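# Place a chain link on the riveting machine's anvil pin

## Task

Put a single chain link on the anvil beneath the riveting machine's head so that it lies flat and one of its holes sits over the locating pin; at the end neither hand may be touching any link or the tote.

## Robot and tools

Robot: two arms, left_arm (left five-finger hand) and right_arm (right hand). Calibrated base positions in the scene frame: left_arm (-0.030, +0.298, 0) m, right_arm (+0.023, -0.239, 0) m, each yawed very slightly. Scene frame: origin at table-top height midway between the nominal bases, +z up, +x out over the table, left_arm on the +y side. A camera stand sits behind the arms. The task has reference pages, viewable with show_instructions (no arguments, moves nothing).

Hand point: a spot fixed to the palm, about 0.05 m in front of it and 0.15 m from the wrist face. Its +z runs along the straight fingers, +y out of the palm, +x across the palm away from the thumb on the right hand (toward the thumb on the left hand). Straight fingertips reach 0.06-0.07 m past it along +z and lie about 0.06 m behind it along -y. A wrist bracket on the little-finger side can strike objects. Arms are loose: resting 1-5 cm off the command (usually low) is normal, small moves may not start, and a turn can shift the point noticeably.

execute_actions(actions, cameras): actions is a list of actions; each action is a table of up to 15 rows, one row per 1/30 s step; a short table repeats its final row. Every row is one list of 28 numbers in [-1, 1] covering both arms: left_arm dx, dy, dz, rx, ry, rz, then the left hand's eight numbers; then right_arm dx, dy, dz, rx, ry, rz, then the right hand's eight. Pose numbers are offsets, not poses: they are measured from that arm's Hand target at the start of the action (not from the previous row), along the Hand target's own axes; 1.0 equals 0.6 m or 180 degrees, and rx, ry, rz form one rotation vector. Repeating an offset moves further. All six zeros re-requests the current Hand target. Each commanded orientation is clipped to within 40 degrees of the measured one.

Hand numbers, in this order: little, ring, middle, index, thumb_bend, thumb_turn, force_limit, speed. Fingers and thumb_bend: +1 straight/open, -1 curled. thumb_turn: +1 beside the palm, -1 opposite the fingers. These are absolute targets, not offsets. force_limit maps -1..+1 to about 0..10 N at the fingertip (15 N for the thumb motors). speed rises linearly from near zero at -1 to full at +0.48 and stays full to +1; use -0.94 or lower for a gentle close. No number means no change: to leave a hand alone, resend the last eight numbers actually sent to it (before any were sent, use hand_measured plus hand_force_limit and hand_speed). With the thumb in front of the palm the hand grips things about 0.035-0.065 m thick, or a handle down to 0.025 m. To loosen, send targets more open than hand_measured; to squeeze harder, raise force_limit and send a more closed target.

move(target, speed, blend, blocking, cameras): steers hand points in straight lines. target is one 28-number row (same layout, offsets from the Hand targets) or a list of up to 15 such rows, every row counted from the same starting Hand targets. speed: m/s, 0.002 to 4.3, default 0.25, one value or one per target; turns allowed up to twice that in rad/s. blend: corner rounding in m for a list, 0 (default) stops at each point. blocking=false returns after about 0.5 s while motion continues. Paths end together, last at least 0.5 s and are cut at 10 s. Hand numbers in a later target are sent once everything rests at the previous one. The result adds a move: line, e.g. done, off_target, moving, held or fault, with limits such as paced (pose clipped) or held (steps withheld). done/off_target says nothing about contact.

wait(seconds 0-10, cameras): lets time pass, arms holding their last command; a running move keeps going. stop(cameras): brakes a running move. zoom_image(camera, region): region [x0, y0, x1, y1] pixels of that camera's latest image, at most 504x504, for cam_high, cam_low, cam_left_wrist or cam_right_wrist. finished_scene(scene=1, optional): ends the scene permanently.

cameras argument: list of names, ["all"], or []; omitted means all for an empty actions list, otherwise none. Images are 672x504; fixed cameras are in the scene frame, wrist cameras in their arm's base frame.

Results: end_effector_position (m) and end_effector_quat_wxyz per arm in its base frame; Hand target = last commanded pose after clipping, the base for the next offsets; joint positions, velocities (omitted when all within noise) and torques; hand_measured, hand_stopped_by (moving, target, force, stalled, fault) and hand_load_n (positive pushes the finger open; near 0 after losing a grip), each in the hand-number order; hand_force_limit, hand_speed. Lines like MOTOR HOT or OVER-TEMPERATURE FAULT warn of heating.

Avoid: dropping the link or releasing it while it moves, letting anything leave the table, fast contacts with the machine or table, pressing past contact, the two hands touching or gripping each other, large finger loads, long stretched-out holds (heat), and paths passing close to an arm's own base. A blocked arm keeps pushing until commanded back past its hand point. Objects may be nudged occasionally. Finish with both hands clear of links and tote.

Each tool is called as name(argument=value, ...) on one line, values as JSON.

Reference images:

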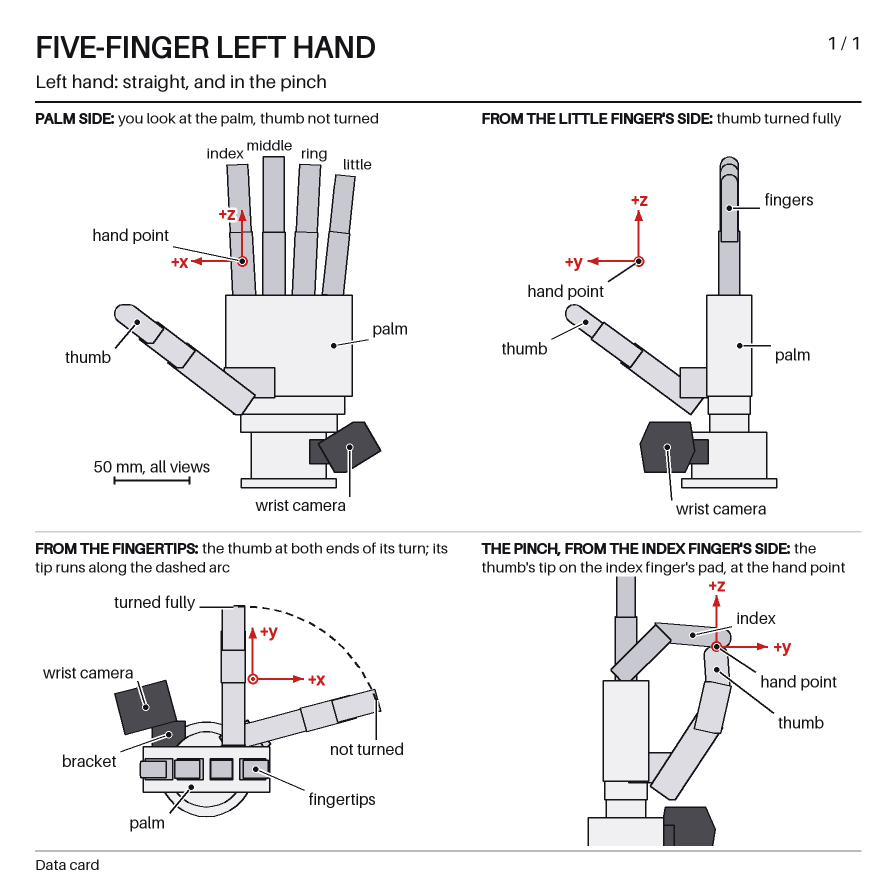

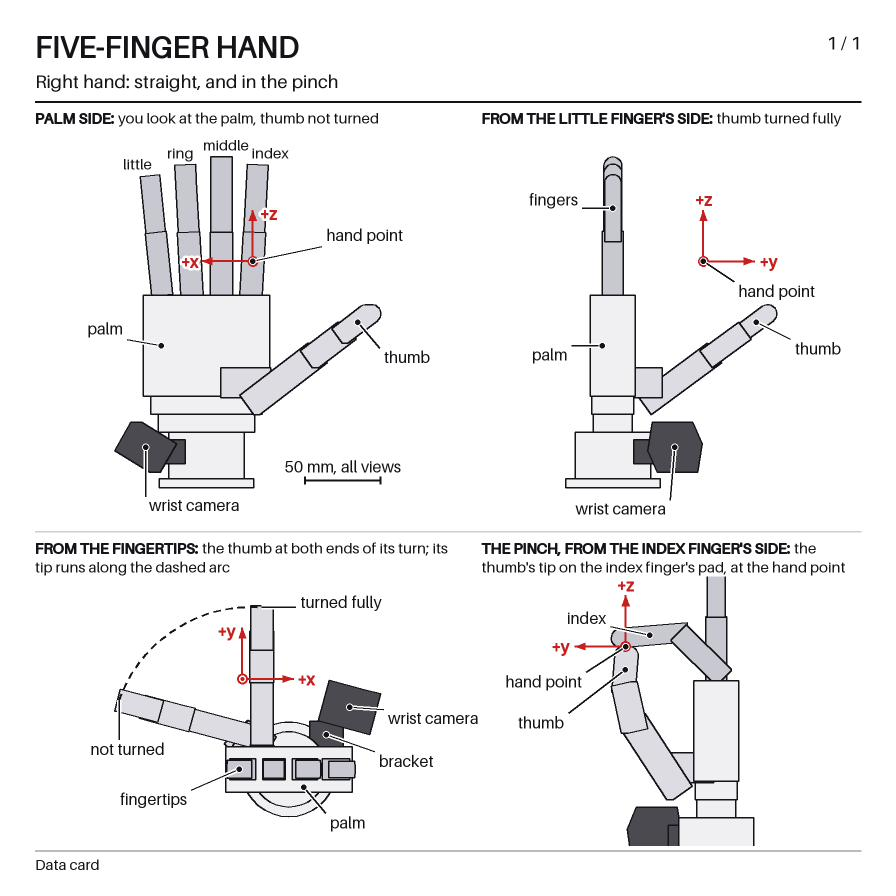

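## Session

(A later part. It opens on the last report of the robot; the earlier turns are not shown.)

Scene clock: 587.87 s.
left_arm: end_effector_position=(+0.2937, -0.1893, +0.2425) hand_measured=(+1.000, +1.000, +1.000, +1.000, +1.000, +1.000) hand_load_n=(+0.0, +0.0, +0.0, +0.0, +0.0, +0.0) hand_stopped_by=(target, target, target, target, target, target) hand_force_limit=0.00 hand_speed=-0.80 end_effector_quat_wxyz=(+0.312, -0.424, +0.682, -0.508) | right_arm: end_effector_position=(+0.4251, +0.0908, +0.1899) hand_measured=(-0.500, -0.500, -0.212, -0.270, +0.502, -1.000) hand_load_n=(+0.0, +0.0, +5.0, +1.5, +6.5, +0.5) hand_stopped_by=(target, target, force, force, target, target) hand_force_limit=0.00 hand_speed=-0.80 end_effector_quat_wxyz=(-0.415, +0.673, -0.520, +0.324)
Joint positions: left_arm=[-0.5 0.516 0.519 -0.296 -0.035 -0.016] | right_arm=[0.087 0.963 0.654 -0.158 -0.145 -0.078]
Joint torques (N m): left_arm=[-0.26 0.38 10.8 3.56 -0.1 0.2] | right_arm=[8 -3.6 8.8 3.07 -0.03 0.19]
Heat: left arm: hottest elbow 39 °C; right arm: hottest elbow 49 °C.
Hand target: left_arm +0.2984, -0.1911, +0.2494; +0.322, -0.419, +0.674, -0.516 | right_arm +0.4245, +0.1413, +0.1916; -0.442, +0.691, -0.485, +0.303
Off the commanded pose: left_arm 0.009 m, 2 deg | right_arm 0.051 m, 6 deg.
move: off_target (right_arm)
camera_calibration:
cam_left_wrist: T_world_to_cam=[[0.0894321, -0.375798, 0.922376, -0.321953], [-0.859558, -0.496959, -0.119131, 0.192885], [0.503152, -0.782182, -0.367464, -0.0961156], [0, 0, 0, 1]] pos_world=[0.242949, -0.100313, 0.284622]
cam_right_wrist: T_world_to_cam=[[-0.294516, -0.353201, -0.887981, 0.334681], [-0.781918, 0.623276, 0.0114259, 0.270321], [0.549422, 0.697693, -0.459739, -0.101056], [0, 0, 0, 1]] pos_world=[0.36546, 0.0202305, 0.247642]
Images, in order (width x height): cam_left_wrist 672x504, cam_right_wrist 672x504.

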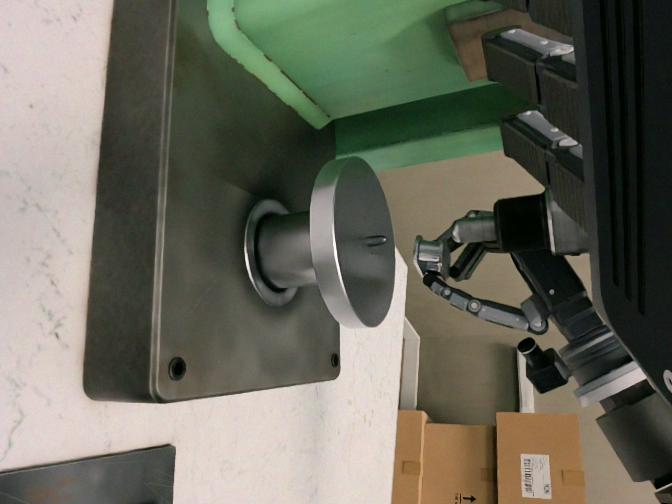

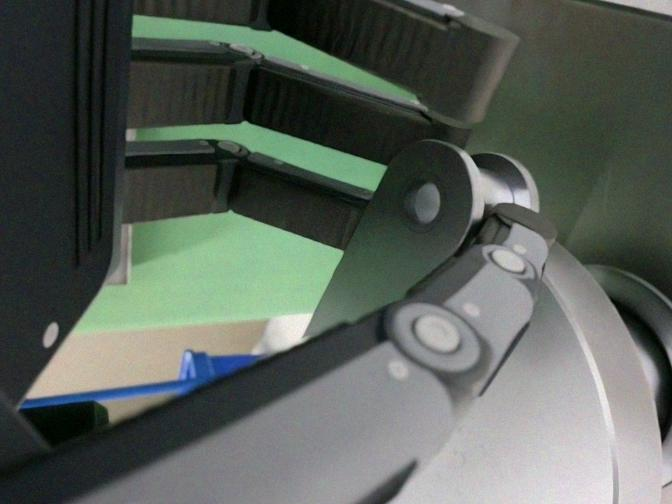

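execute_actions(actions=[], cameras=["all"])

Scene clock: 602.80 s.
left_arm: end_effector_position=(+0.2937, -0.1893, +0.2425) hand_measured=(+1.000, +1.000, +1.000, +1.000, +1.000, +1.000) hand_load_n=(+0.0, +0.0, +0.0, +0.0, +0.0, +0.0) hand_stopped_by=(target, target, target, target, target, target) hand_force_limit=0.00 hand_speed=-0.80 end_effector_quat_wxyz=(+0.312, -0.424, +0.682, -0.508) | right_arm: end_effector_position=(+0.4251, +0.0908, +0.1899) hand_measured=(-0.500, -0.500, -0.212, -0.270, +0.502, -1.000) hand_load_n=(+0.0, +0.0, +4.5, +2.0, +6.0, +0.5) hand_stopped_by=(target, target, force, force, target, target) hand_force_limit=0.00 hand_speed=-0.80 end_effector_quat_wxyz=(-0.415, +0.673, -0.520, +0.324)
Joint positions: left_arm=[-0.5 0.516 0.519 -0.296 -0.035 -0.016] | right_arm=[0.087 0.963 0.654 -0.158 -0.145 -0.078]
Joint velocities: within noise
Joint torques (N m): left_arm=[-0.38 0.26 10.8 3.55 -0.1 0.18] | right_arm=[8.23 -3.25 8.85 3 -0.03 0.22]
Heat: left arm: hottest elbow 39 °C; right arm: hottest elbow 46 °C.
Hand target: left_arm +0.2984, -0.1911, +0.2494; +0.322, -0.419, +0.674, -0.516 | right_arm +0.4245, +0.1413, +0.1916; -0.442, +0.691, -0.485, +0.303
Off the commanded pose: left_arm 0.009 m, 2 deg | right_arm 0.051 m, 6 deg.
camera_calibration:
cam_left_wrist: T_world_to_cam=[[0.0894321, -0.375798, 0.922376, -0.321953], [-0.859558, -0.496959, -0.119131, 0.192885], [0.503152, -0.782182, -0.367464, -0.0961156], [0, 0, 0, 1]] pos_world=[0.242949, -0.100313, 0.284622]
cam_right_wrist: T_world_to_cam=[[-0.294516, -0.353201, -0.887981, 0.334681], [-0.781918, 0.623276, 0.0114259, 0.270321], [0.549422, 0.697693, -0.459739, -0.101056], [0, 0, 0, 1]] pos_world=[0.36546, 0.0202305, 0.247642]

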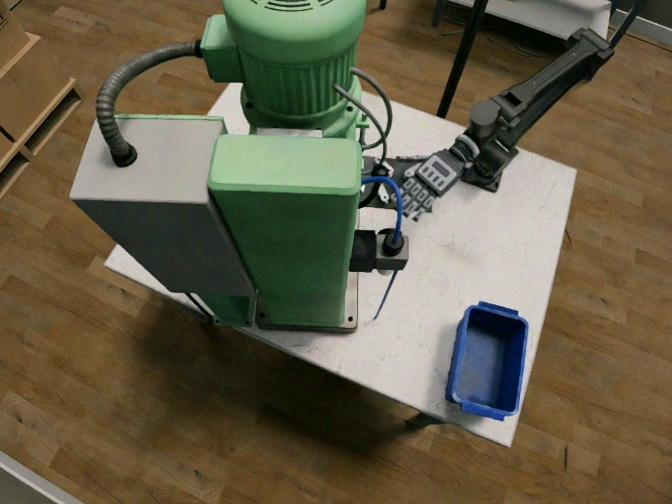

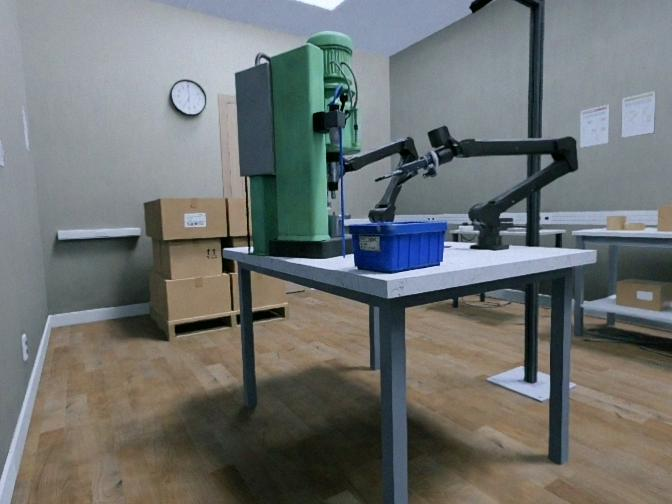

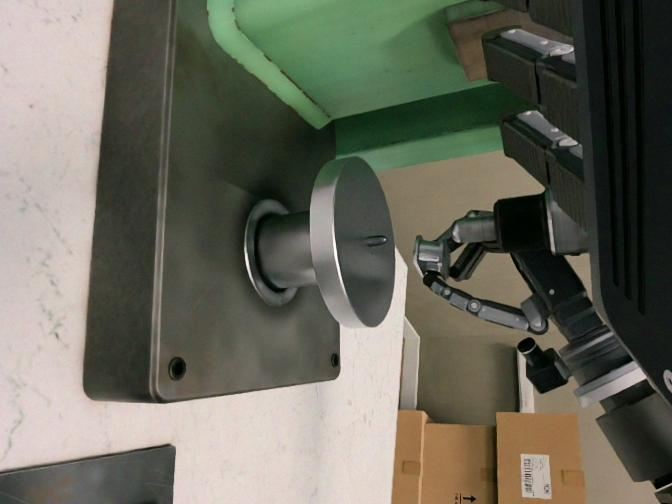

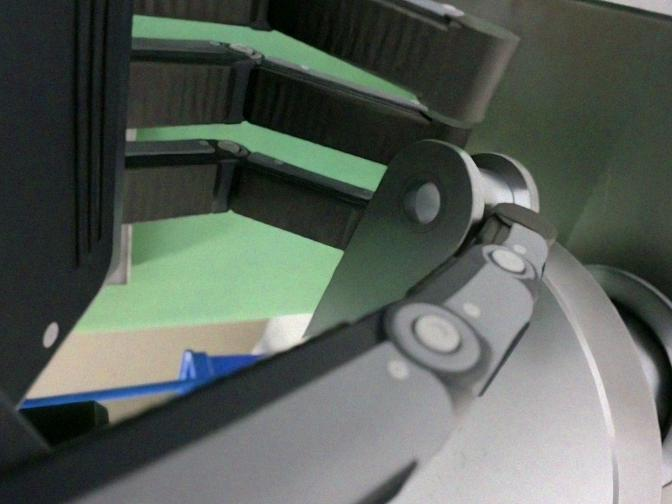

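zoom_image(camera="cam_left_wrist", region=[340, 160, 600, 400])

zoom_image(camera="cam_high", region=[330, 130, 480, 260])

zoom_image(camera="cam_low", region=[300, 100, 460, 260])

Scaled by 1.938 from the camera's 672x504 image, which has a finer 960x720 frame.

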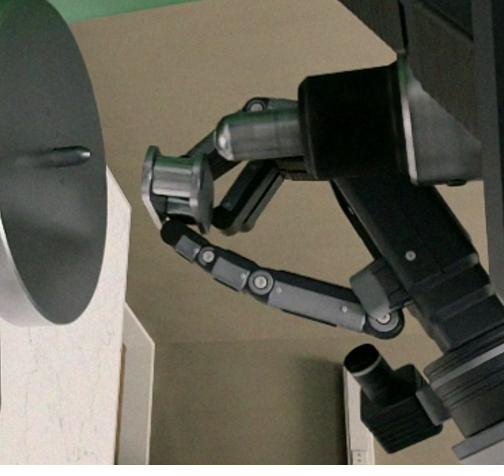

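Scaled by 3.360 from the camera's 672x504 image, which has a finer 960x720 frame.

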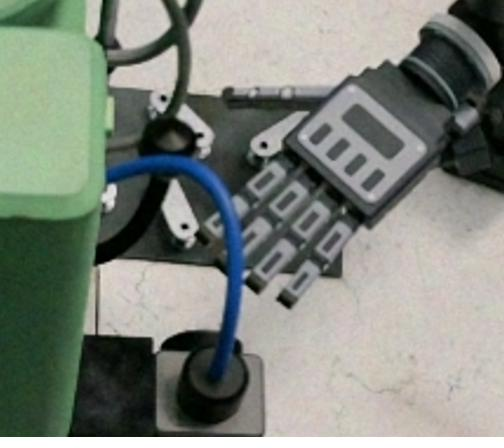

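Scaled by 3.150 from the camera's 672x504 image, which has a finer 960x720 frame.

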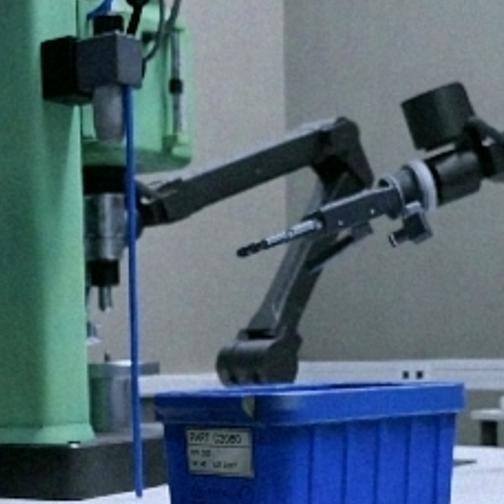

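zoom_image(camera="cam_left_wrist", region=[480, 180, 620, 320])

Scaled by 3.600 from the camera's 672x504 image, which has a finer 960x720 frame.

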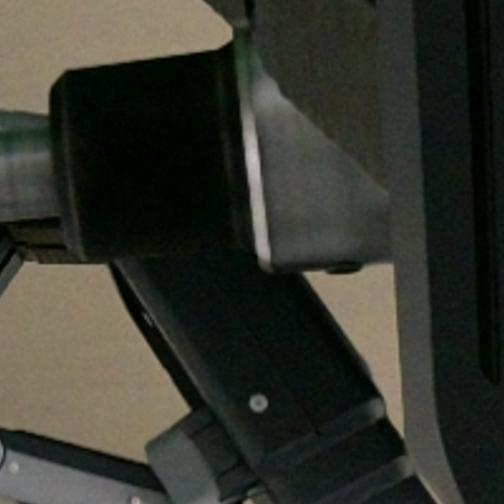

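zoom_image(camera="cam_low", region=[315, 120, 425, 230])

zoom_image(camera="cam_high", region=[335, 80, 435, 210])

Scaled by 4.582 from the camera's 672x504 image, which has a finer 960x720 frame.

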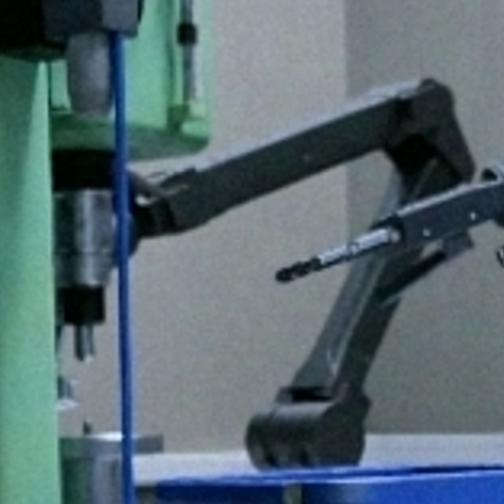

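Scaled by 3.877 from the camera's 672x504 image, which has a finer 960x720 frame.

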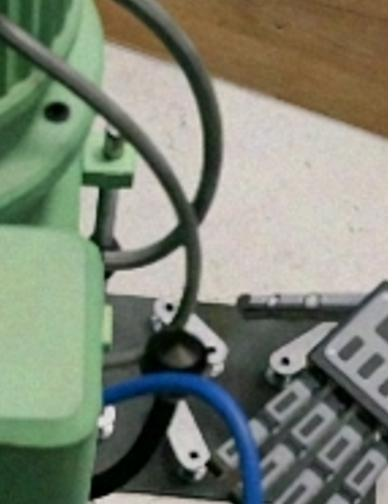

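move(target=[0,0,0,0,0,0,1,1,1,1,1,1,0,-0.8,0.0623,0.01,-0.0212,0,0.0261,0.0123,-0.5,-0.5,-0.35,-0.4,0.5,-1,0,-0.8], speed=0.08, cameras=[])

Scene clock: 640.33 s.
left_arm: end_effector_position=(+0.2937, -0.1893, +0.2425) hand_measured=(+1.000, +1.000, +1.000, +1.000, +1.000, +1.000) hand_load_n=(+0.0, +0.0, +0.0, +0.0, +0.5, +0.0) hand_stopped_by=(target, target, target, target, target, target) hand_force_limit=0.00 hand_speed=-0.80 end_effector_quat_wxyz=(+0.312, -0.424, +0.682, -0.508) | right_arm: end_effector_position=(+0.4258, +0.0885, +0.1898) hand_measured=(-0.500, -0.500, -0.212, -0.270, +0.502, -1.000) hand_load_n=(+0.0, +0.0, +5.0, +1.5, +6.5, +0.0) hand_stopped_by=(target, target, force, force, target, target) hand_force_limit=0.00 hand_speed=-0.80 end_effector_quat_wxyz=(-0.413, +0.670, -0.523, +0.326)
Joint positions: left_arm=[-0.5 0.516 0.519 -0.296 -0.035 -0.016] | right_arm=[0.084 0.963 0.654 -0.158 -0.139 -0.075]
Joint torques (N m): left_arm=[-0.26 0.32 10.77 3.59 -0.09 0.19] | right_arm=[1.32 -5.48 8.01 2.74 0.11 0.21]
Heat: left arm: hottest elbow 39 °C; right arm: hottest elbow 42 °C.
Hand target: left_arm +0.2984, -0.1911, +0.2494; +0.322, -0.419, +0.674, -0.516 | right_arm +0.4242, +0.1013, +0.1912; -0.427, +0.669, -0.516, +0.322
Off the commanded pose: left_arm 0.009 m, 2 deg | right_arm 0.013 m, 2 deg.
move: off_target (right_arm)
No camera images: "cameras" was empty.

execute_actions(actions=[], cameras=["cam_low","cam_left_wrist","cam_right_wrist"])

zoom_image(camera="cam_low", region=[322, 135, 382, 195])

Scene clock: 657.50 s.
left_arm: end_effector_position=(+0.2937, -0.1893, +0.2425) hand_measured=(+1.000, +1.000, +1.000, +1.000, +1.000, +1.000) hand_load_n=(+0.0, +0.0, +0.0, +0.0, +0.0, +0.0) hand_stopped_by=(target, target, target, target, target, target) hand_force_limit=0.00 hand_speed=-0.80 end_effector_quat_wxyz=(+0.312, -0.424, +0.682, -0.508) | right_arm: end_effector_position=(+0.4258, +0.0885, +0.1898) hand_measured=(-0.500, -0.500, -0.212, -0.270, +0.502, -1.000) hand_load_n=(+0.0, -0.5, +5.0, +1.5, +6.0, +0.0) hand_stopped_by=(target, target, force, force, target, target) hand_force_limit=0.00 hand_speed=-0.80 end_effector_quat_wxyz=(-0.413, +0.670, -0.523, +0.326)
Joint positions: left_arm=[-0.5 0.516 0.519 -0.296 -0.035 -0.016] | right_arm=[0.084 0.963 0.654 -0.158 -0.139 -0.075]
Joint velocities: within noise
Joint torques (N m): left_arm=[-0.15 0.26 10.74 3.56 -0.1 0.18] | right_arm=[0.79 -5.71 7.87 2.61 0.09 0.22]
Heat: left arm: hottest elbow 39 °C; right arm: hottest elbow 42 °C.
Hand target: left_arm +0.2984, -0.1911, +0.2494; +0.322, -0.419, +0.674, -0.516 | right_arm +0.4242, +0.1013, +0.1912; -0.427, +0.669, -0.516, +0.322
Off the commanded pose: left_arm 0.009 m, 2 deg | right_arm 0.013 m, 2 deg.
camera_calibration:
cam_left_wrist: T_world_to_cam=[[0.0894321, -0.375798, 0.922376, -0.321953], [-0.859558, -0.496959, -0.119131, 0.192885], [0.503152, -0.782182, -0.367464, -0.0961156], [0, 0, 0, 1]] pos_world=[0.242949, -0.100313, 0.284622]
cam_right_wrist: T_world_to_cam=[[-0.298402, -0.350354, -0.887811, 0.335433], [-0.775734, 0.630951, 0.0117412, 0.268876], [0.556052, 0.692209, -0.460058, -0.102169], [0, 0, 0, 1]] pos_world=[0.365481, 0.0185953, 0.24764]
Images, in order (width x height): cam_low 672x504, cam_left_wrist 672x504, cam_right_wrist 672x504.

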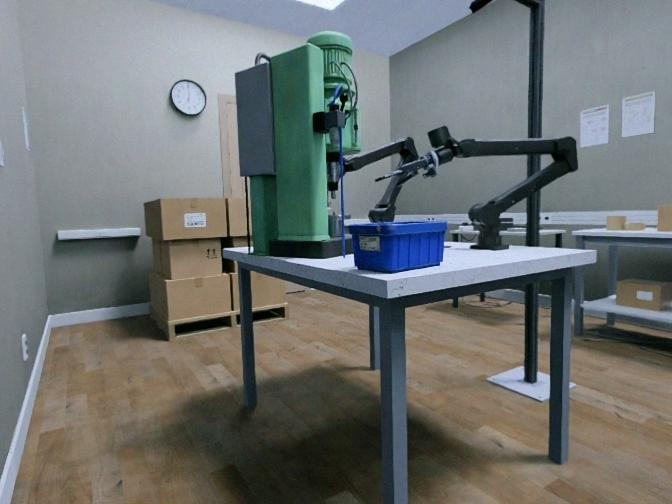

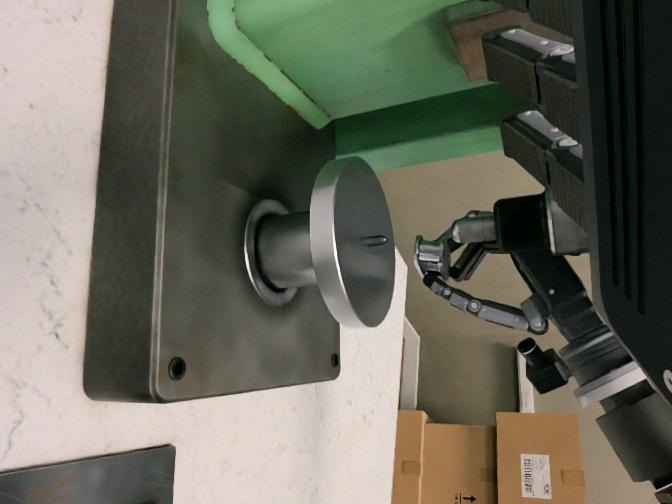

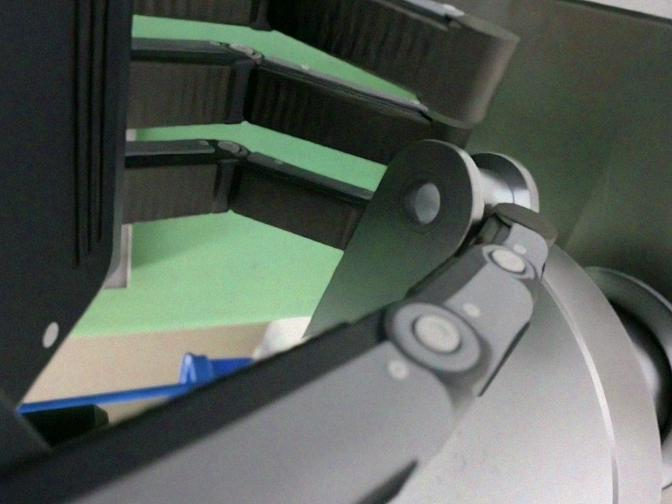

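Scaled by 8.400 from the camera's 672x504 image, which has a finer 960x720 frame.

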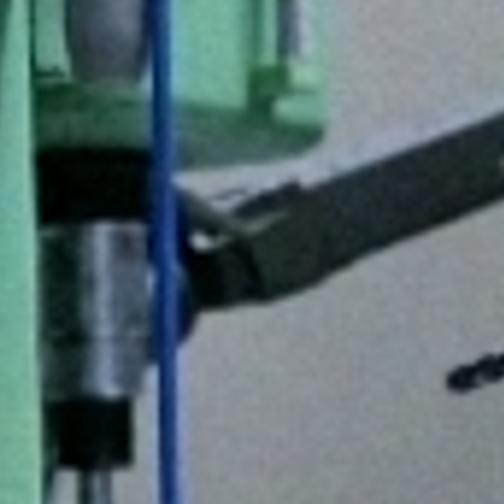

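zoom_image(camera="cam_low", region=[370, 115, 500, 245])

zoom_image(camera="cam_low", region=[330, 145, 362, 177])

Scaled by 3.877 from the camera's 672x504 image, which has a finer 960x720 frame.

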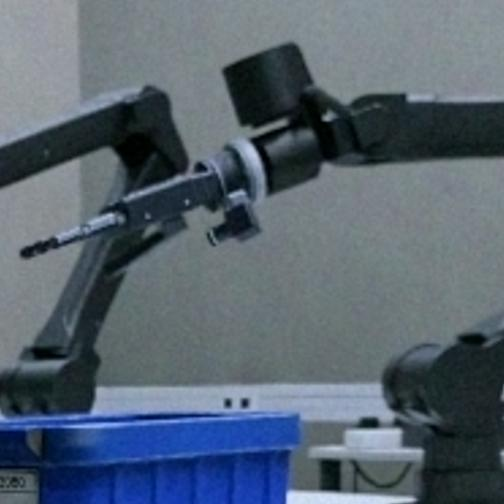

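Scaled by 15.750 from the camera's 672x504 image, which has a finer 960x720 frame.

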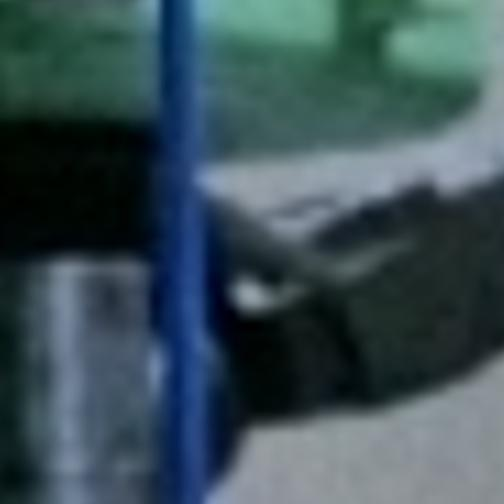

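move(target=[0.001,0.0,0.0,0.0920,0.0307,-0.0543,1,1,1,1,1,1,0,-0.8,0,0,0,0,0,0,-0.5,-0.5,-0.35,-0.4,0.5,-1,0,-0.8], speed=0.15, cameras=["cam_left_wrist"])

Scene clock: 676.17 s.
left_arm: end_effector_position=(+0.2943, -0.1939, +0.2420) hand_measured=(+1.000, +1.000, +1.000, +1.000, +1.000, +1.000) hand_load_n=(+0.0, +0.0, +0.0, +0.0, +0.0, +0.0) hand_stopped_by=(target, target, target, target, target, target) hand_force_limit=0.00 hand_speed=-0.80 end_effector_quat_wxyz=(-0.297, +0.399, -0.581, +0.644) | right_arm: end_effector_position=(+0.4258, +0.0885, +0.1898) hand_measured=(-0.500, -0.500, -0.212, -0.270, +0.502, -1.000) hand_load_n=(+0.0, +0.0, +5.0, +1.5, +6.5, +0.5) hand_stopped_by=(target, target, force, force, target, target) hand_force_limit=0.00 hand_speed=-0.80 end_effector_quat_wxyz=(-0.413, +0.670, -0.523, +0.326)
Joint positions: left_arm=[-0.38 0.438 0.286 0.158 0.156 -0.169] | right_arm=[0.084 0.963 0.654 -0.158 -0.139 -0.075]
Joint torques (N m): left_arm=[1.44 1.38 10.67 3.59 0.05 0.04] | right_arm=[0.62 -5.36 7.83 2.67 0.1 0.24]
Heat: left arm: hottest elbow 39 °C; right arm: hottest elbow 41 °C.
Hand target: left_arm +0.2981, -0.1916, +0.2494; -0.301, +0.399, -0.570, +0.653 | right_arm +0.4242, +0.1013, +0.1912; -0.427, +0.669, -0.516, +0.322
Off the commanded pose: left_arm 0.009 m, 2 deg | right_arm 0.013 m, 2 deg.
move: off_target (right_arm)
camera_calibration:
cam_left_wrist: T_world_to_cam=[[-0.10013, -0.10008, 0.989928, -0.230311], [-0.86053, -0.490727, -0.136653, 0.196848], [0.499461, -0.865546, -0.0369858, -0.195141], [0, 0, 0, 1]] pos_world=[0.243799, -0.0953543, 0.247674]
Images, in order (width x height): cam_left_wrist 672x504.

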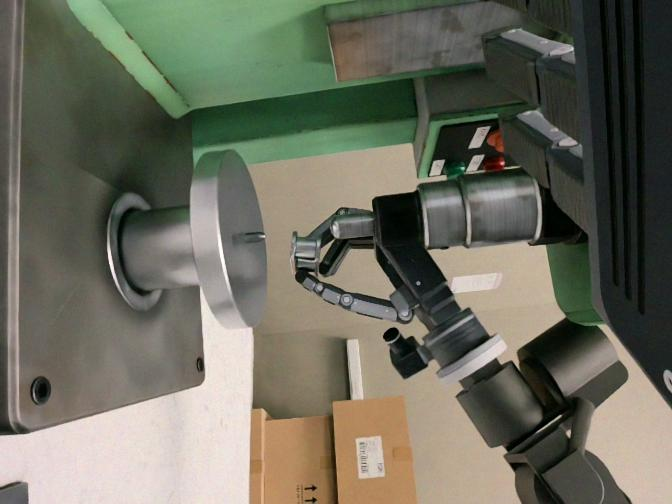

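zoom_image(camera="cam_left_wrist", region=[420, 160, 672, 412])

zoom_image(camera="cam_left_wrist", region=[180, 140, 440, 400])

Scaled by 2.000 from the camera's 672x504 image, which has a finer 960x720 frame.

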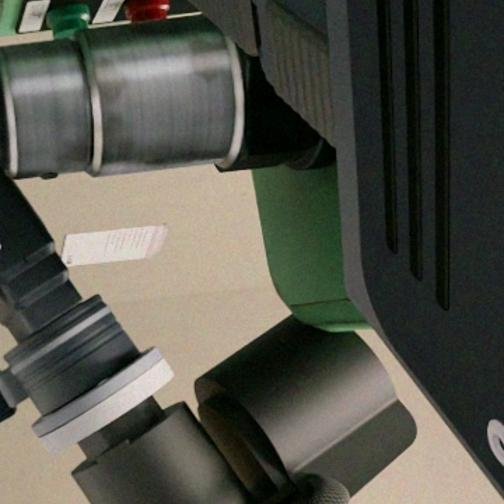

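Scaled by 1.938 from the camera's 672x504 image, which has a finer 960x720 frame.

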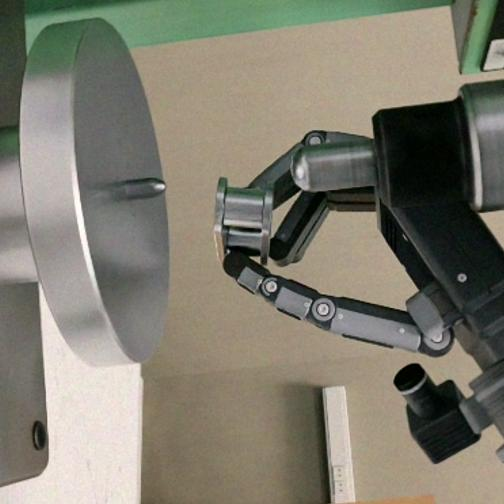

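zoom_image(camera="cam_left_wrist", region=[200, 180, 340, 320])

Scaled by 3.600 from the camera's 672x504 image, which has a finer 960x720 frame.

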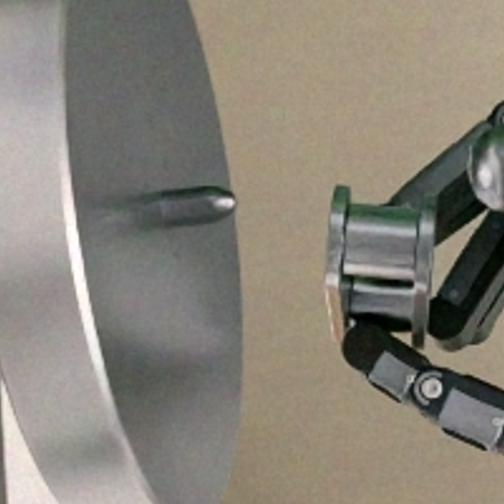

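move(target=[0,0,0,0,0,0,1,1,1,1,1,1,0,-0.8,0.0013,0.0152,-0.0085,0.0322,0,0,-0.5,-0.5,-0.35,-0.4,0.5,-1,0,-0.8], speed=0.06, cameras=["cam_left_wrist","cam_right_wrist"])

Scene clock: 741.37 s.
left_arm: end_effector_position=(+0.2942, -0.1939, +0.2421) hand_measured=(+1.000, +1.000, +1.000, +1.000, +1.000, +1.000) hand_load_n=(-0.5, +0.0, +0.0, +0.0, +0.0, +0.0) hand_stopped_by=(target, target, target, target, target, target) hand_force_limit=0.00 hand_speed=-0.80 end_effector_quat_wxyz=(-0.297, +0.399, -0.581, +0.644) | right_arm: end_effector_position=(+0.4149, +0.0911, +0.1700) hand_measured=(-0.500, -0.500, -0.212, -0.270, +0.502, -1.000) hand_load_n=(+0.0, +0.0, +5.0, +1.5, +6.5, +0.0) hand_stopped_by=(target, target, force, force, target, target) hand_force_limit=0.00 hand_speed=-0.80 end_effector_quat_wxyz=(-0.437, +0.658, -0.511, +0.340)
Joint positions: left_arm=[-0.38 0.438 0.286 0.158 0.156 -0.171] | right_arm=[0.086 0.934 0.543 -0.012 -0.151 -0.065]
Joint torques (N m): left_arm=[1.44 1.32 10.69 3.56 0.06 0.02] | right_arm=[-0.38 -6.18 7.94 3 -0.12 0.24]
Heat: left arm: hottest elbow 40 °C; right arm: hottest elbow 40 °C.
Hand target: left_arm +0.2981, -0.1916, +0.2494; -0.301, +0.399, -0.570, +0.653 | right_arm +0.4162, +0.0984, +0.1852; -0.461, +0.646, -0.499, +0.348
Off the commanded pose: left_arm 0.009 m, 2 deg | right_arm 0.017 m, 3 deg.
move: off_target (right_arm)
camera_calibration:
cam_left_wrist: T_world_to_cam=[[-0.0993428, -0.098839, 0.990132, -0.230457], [-0.860632, -0.49091, -0.135354, 0.196401], [0.499444, -0.865586, -0.0362956, -0.195347], [0, 0, 0, 1]] pos_world=[0.243699, -0.0954528, 0.247676]
cam_right_wrist: T_world_to_cam=[[-0.239795, -0.335879, -0.91087, 0.293799], [-0.780848, 0.624236, -0.024619, 0.267912], [0.576867, 0.705347, -0.411959, -0.125031], [0, 0, 0, 1]] pos_world=[0.351777, 0.019631, 0.222701]
Images, in order (width x height): cam_left_wrist 672x504, cam_right_wrist 672x504.

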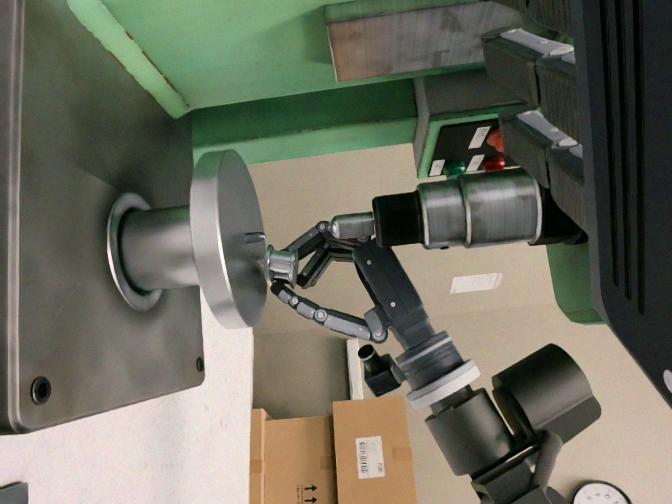

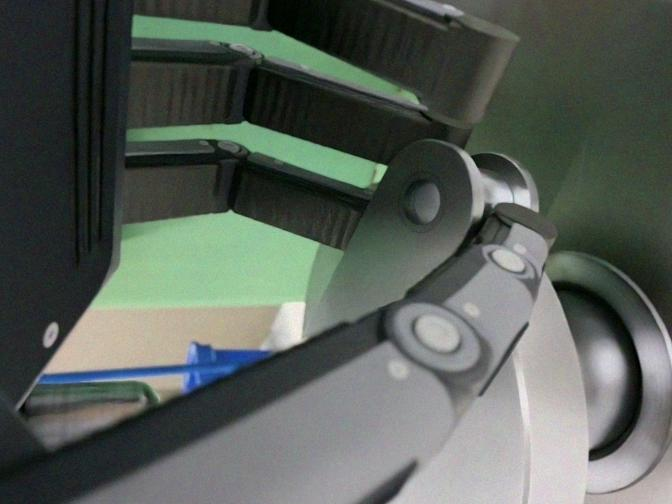

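zoom_image(camera="cam_left_wrist", region=[200, 180, 340, 320])

Scaled by 3.600 from the camera's 672x504 image, which has a finer 960x720 frame.

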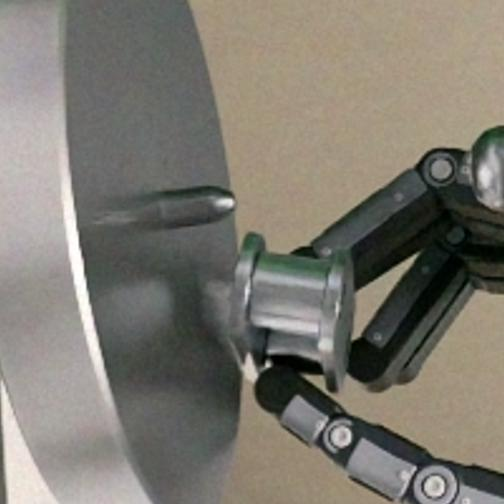

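move(target=[0,0,0,0,0,0,1,1,1,1,1,1,0,-0.8,0,-0.0251,-0.0089,0.0083,0,0,-0.5,-0.5,-0.35,-0.4,0.5,-1,0,-0.8], speed=0.06, cameras=[])

Scene clock: 745.37 s.
left_arm: end_effector_position=(+0.2942, -0.1939, +0.2421) hand_measured=(+1.000, +1.000, +1.000, +1.000, +1.000, +1.000) hand_load_n=(+0.0, +0.0, +0.0, +0.0, +0.0, +0.0) hand_stopped_by=(target, target, target, target, target, target) hand_force_limit=0.00 hand_speed=-0.80 end_effector_quat_wxyz=(-0.297, +0.399, -0.581, +0.644) | right_arm: end_effector_position=(+0.4134, +0.0922, +0.1806) hand_measured=(-0.500, -0.500, -0.212, -0.270, +0.502, -1.000) hand_load_n=(+0.0, +0.0, +5.0, +1.5, +6.0, +0.5) hand_stopped_by=(target, target, force, force, target, target) hand_force_limit=0.00 hand_speed=-0.80 end_effector_quat_wxyz=(-0.446, +0.653, -0.506, +0.345)
Joint positions: left_arm=[-0.38 0.438 0.286 0.158 0.156 -0.171] | right_arm=[0.086 0.908 0.543 -0.012 -0.156 -0.061]
Joint torques (N m): left_arm=[1.44 1.26 10.69 3.56 0.06 0.02] | right_arm=[-0.73 -6.07 8.85 2.81 -0.11 0.2]
Heat: left arm: hottest elbow 40 °C; right arm: hottest elbow 40 °C.
Hand target: left_arm +0.2981, -0.1916, +0.2494; -0.301, +0.399, -0.570, +0.653 | right_arm +0.4162, +0.0983, +0.2011; -0.469, +0.640, -0.495, +0.354
Off the commanded pose: left_arm 0.009 m, 2 deg | right_arm 0.022 m, 3 deg.
move: off_target (right_arm)
No camera images: "cameras" was empty.

move(target=[0,0,0,0,0,0,1,1,1,1,1,1,0,-0.8,-0.0288,-0.0106,0.0164,0,0,0,-0.5,-0.5,-0.35,-0.4,0.5,-1,0,-0.8], speed=0.05, cameras=["cam_left_wrist","cam_right_wrist"])

zoom_image(camera="cam_left_wrist", region=[200, 180, 340, 320])

Scene clock: 774.53 s.
left_arm: end_effector_position=(+0.2942, -0.1939, +0.2421) hand_measured=(+1.000, +1.000, +1.000, +1.000, +1.000, +1.000) hand_load_n=(+0.0, +0.0, +0.0, +0.0, +0.0, +0.0) hand_stopped_by=(target, target, target, target, target, target) hand_force_limit=0.00 hand_speed=-0.80 end_effector_quat_wxyz=(-0.297, +0.399, -0.581, +0.644) | right_arm: end_effector_position=(+0.4103, +0.1116, +0.1801) hand_measured=(-0.500, -0.500, -0.212, -0.270, +0.502, -1.000) hand_load_n=(+0.0, +0.0, +5.0, +1.5, +6.0, +0.0) hand_stopped_by=(target, target, force, force, target, target) hand_force_limit=0.00 hand_speed=-0.80 end_effector_quat_wxyz=(-0.446, +0.655, -0.503, +0.344)
Joint positions: left_arm=[-0.38 0.438 0.286 0.158 0.156 -0.171] | right_arm=[0.156 0.908 0.543 -0.012 -0.096 -0.039]
Joint torques (N m): left_arm=[1.38 1.38 10.66 3.55 0.05 0.03] | right_arm=[0.38 -4.13 10.45 3.06 0.08 0.24]
Heat: left arm: hottest elbow 40 °C; right arm: hottest elbow 40 °C.
Hand target: left_arm +0.2981, -0.1916, +0.2494; -0.301, +0.399, -0.570, +0.653 | right_arm +0.4227, +0.1179, +0.2043; -0.469, +0.640, -0.495, +0.354
Off the commanded pose: left_arm 0.009 m, 2 deg | right_arm 0.028 m, 4 deg.
move: off_target (right_arm)
camera_calibration:
cam_left_wrist: T_world_to_cam=[[-0.0993428, -0.098839, 0.990132, -0.230457], [-0.860632, -0.49091, -0.135354, 0.196401], [0.499444, -0.865586, -0.0362956, -0.195347], [0, 0, 0, 1]] pos_world=[0.243699, -0.0954528, 0.247676]
cam_right_wrist: T_world_to_cam=[[-0.216204, -0.332849, -0.91786, 0.300059], [-0.78614, 0.616848, -0.0385145, 0.257275], [0.578999, 0.713239, -0.395031, -0.137529], [0, 0, 0, 1]] pos_world=[0.346757, 0.0392658, 0.230993]
Images, in order (width x height): cam_left_wrist 672x504, cam_right_wrist 672x504.

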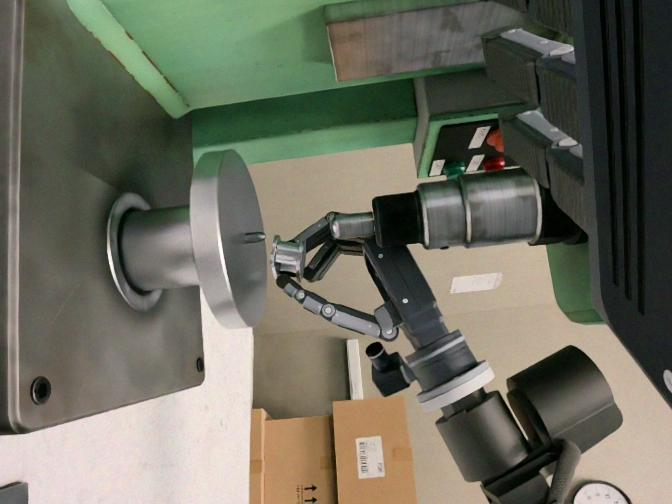

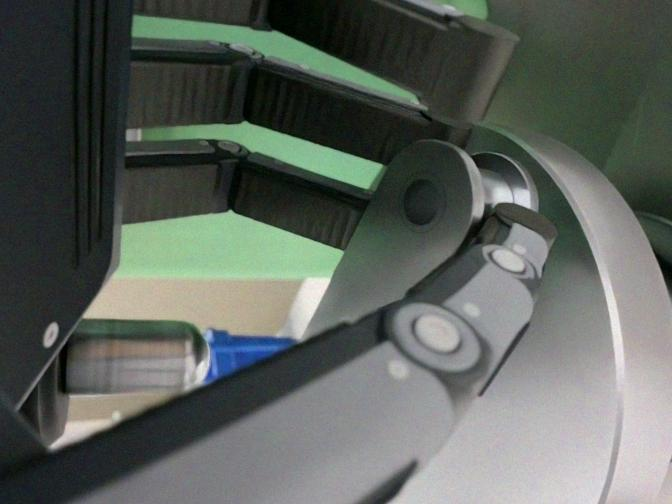

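Scaled by 3.600 from the camera's 672x504 image, which has a finer 960x720 frame.

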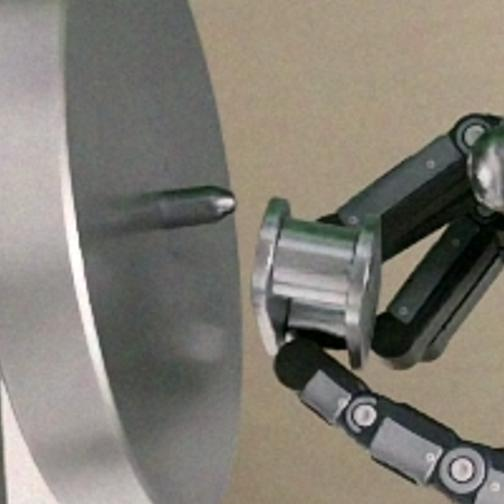

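zoom_image(camera="cam_right_wrist", region=[0, 250, 340, 504])

Scaled by 1.482 from the camera's 672x504 image, which has a finer 960x720 frame.

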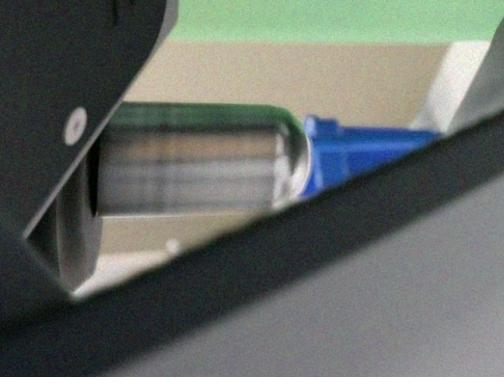

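zoom_image(camera="cam_right_wrist", region=[290, 110, 560, 360])

Scaled by 1.867 from the camera's 672x504 image, which has a finer 960x720 frame.

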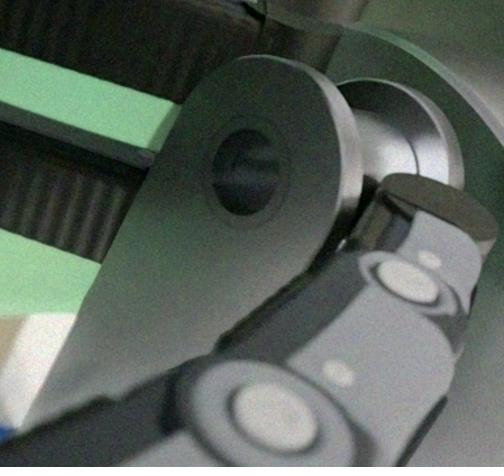

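zoom_image(camera="cam_left_wrist", region=[260, 180, 400, 320])

Scaled by 3.600 from the camera's 672x504 image, which has a finer 960x720 frame.

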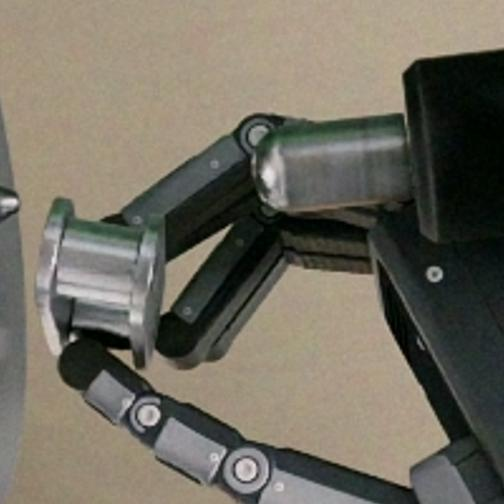

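zoom_image(camera="cam_left_wrist", region=[260, 225, 320, 285])

Scaled by 8.400 from the camera's 672x504 image, which has a finer 960x720 frame.

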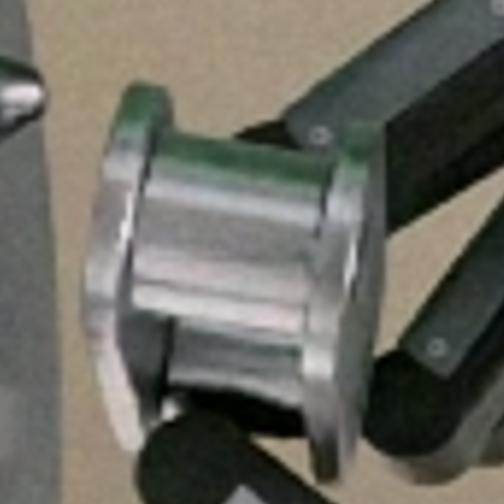

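move(target=[0,0,0,0,0,0,1,1,1,1,1,1,0,-0.8,-0.0355,0.0147,-0.0452,-0.0172,-0.0032,-0.001,-0.5,-0.5,-0.35,-0.4,0.5,-1,0,-0.8], speed=0.06, cameras=["cam_left_wrist","cam_right_wrist"])

zoom_image(camera="cam_left_wrist", region=[200, 180, 340, 320])

Scene clock: 828.97 s.
left_arm: end_effector_position=(+0.2942, -0.1939, +0.2421) hand_measured=(+1.000, +1.000, +1.000, +1.000, +1.000, +1.000) hand_load_n=(+0.0, +0.0, +0.0, +0.0, +0.0, +0.0) hand_stopped_by=(target, target, target, target, target, target) hand_force_limit=0.00 hand_speed=-0.80 end_effector_quat_wxyz=(-0.297, +0.399, -0.581, +0.644) | right_arm: end_effector_position=(+0.3901, +0.1207, +0.1848) hand_measured=(-0.500, -0.500, -0.212, -0.270, +0.502, -1.000) hand_load_n=(+0.0, +0.0, +5.0, +1.5, +6.5, +0.0) hand_stopped_by=(target, target, force, force, target, target) hand_force_limit=0.00 hand_speed=-0.80 end_effector_quat_wxyz=(-0.435, +0.662, -0.508, +0.339)
Joint positions: left_arm=[-0.38 0.438 0.286 0.158 0.156 -0.171] | right_arm=[0.21 0.842 0.543 -0.106 -0.041 -0.024]
Joint torques (N m): left_arm=[1.55 1.38 10.66 3.58 0.06 0.02] | right_arm=[0.97 -5.54 10.06 1.35 0.13 0.19]
Heat: left arm: hottest elbow 40 °C; right arm: hottest elbow 42 °C.
Hand target: left_arm +0.2981, -0.1916, +0.2494; -0.301, +0.399, -0.570, +0.653 | right_arm +0.3896, +0.1310, +0.2045; -0.453, +0.655, -0.501, +0.338
Off the commanded pose: left_arm 0.009 m, 2 deg | right_arm 0.022 m, 2 deg.
move: off_target (right_arm)
camera_calibration:
cam_left_wrist: T_world_to_cam=[[-0.0993428, -0.098839, 0.990132, -0.230457], [-0.860632, -0.49091, -0.135354, 0.196401], [0.499444, -0.865586, -0.0362956, -0.195347], [0, 0, 0, 1]] pos_world=[0.243699, -0.0954528, 0.247676]
cam_right_wrist: T_world_to_cam=[[-0.241842, -0.343056, -0.907648, 0.312305], [-0.785016, 0.61898, -0.0247838, 0.232776], [0.570318, 0.706524, -0.419, -0.121863], [0, 0, 0, 1]] pos_world=[0.327762, 0.0491536, 0.238171]
Images, in order (width x height): cam_left_wrist 672x504, cam_right_wrist 672x504.

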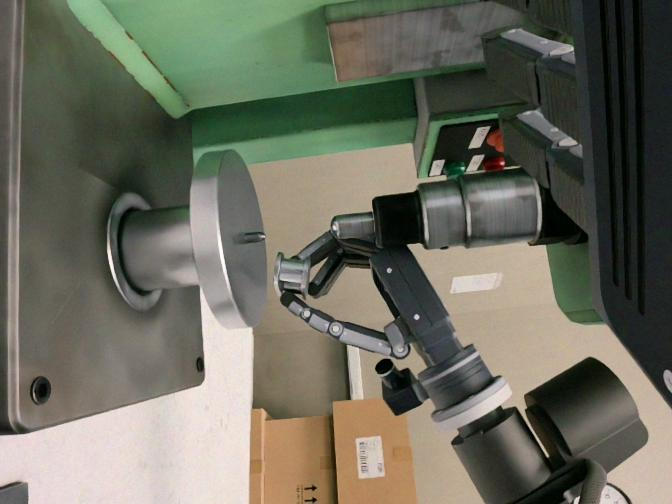

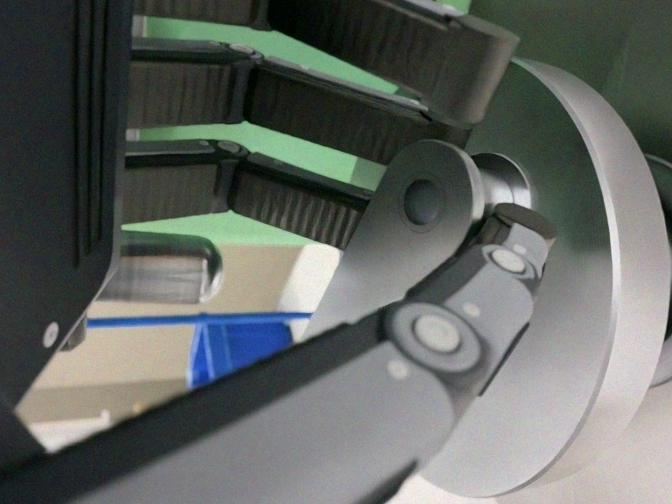

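Scaled by 3.600 from the camera's 672x504 image, which has a finer 960x720 frame.

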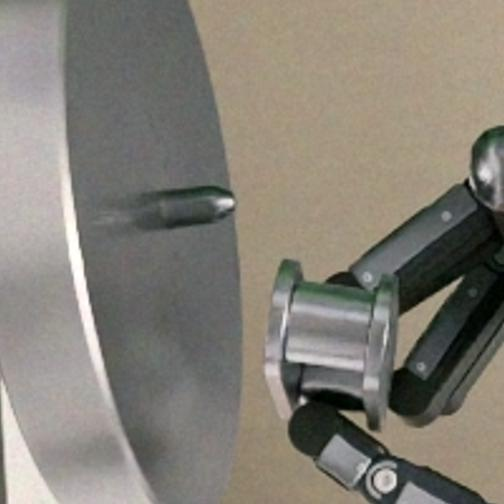

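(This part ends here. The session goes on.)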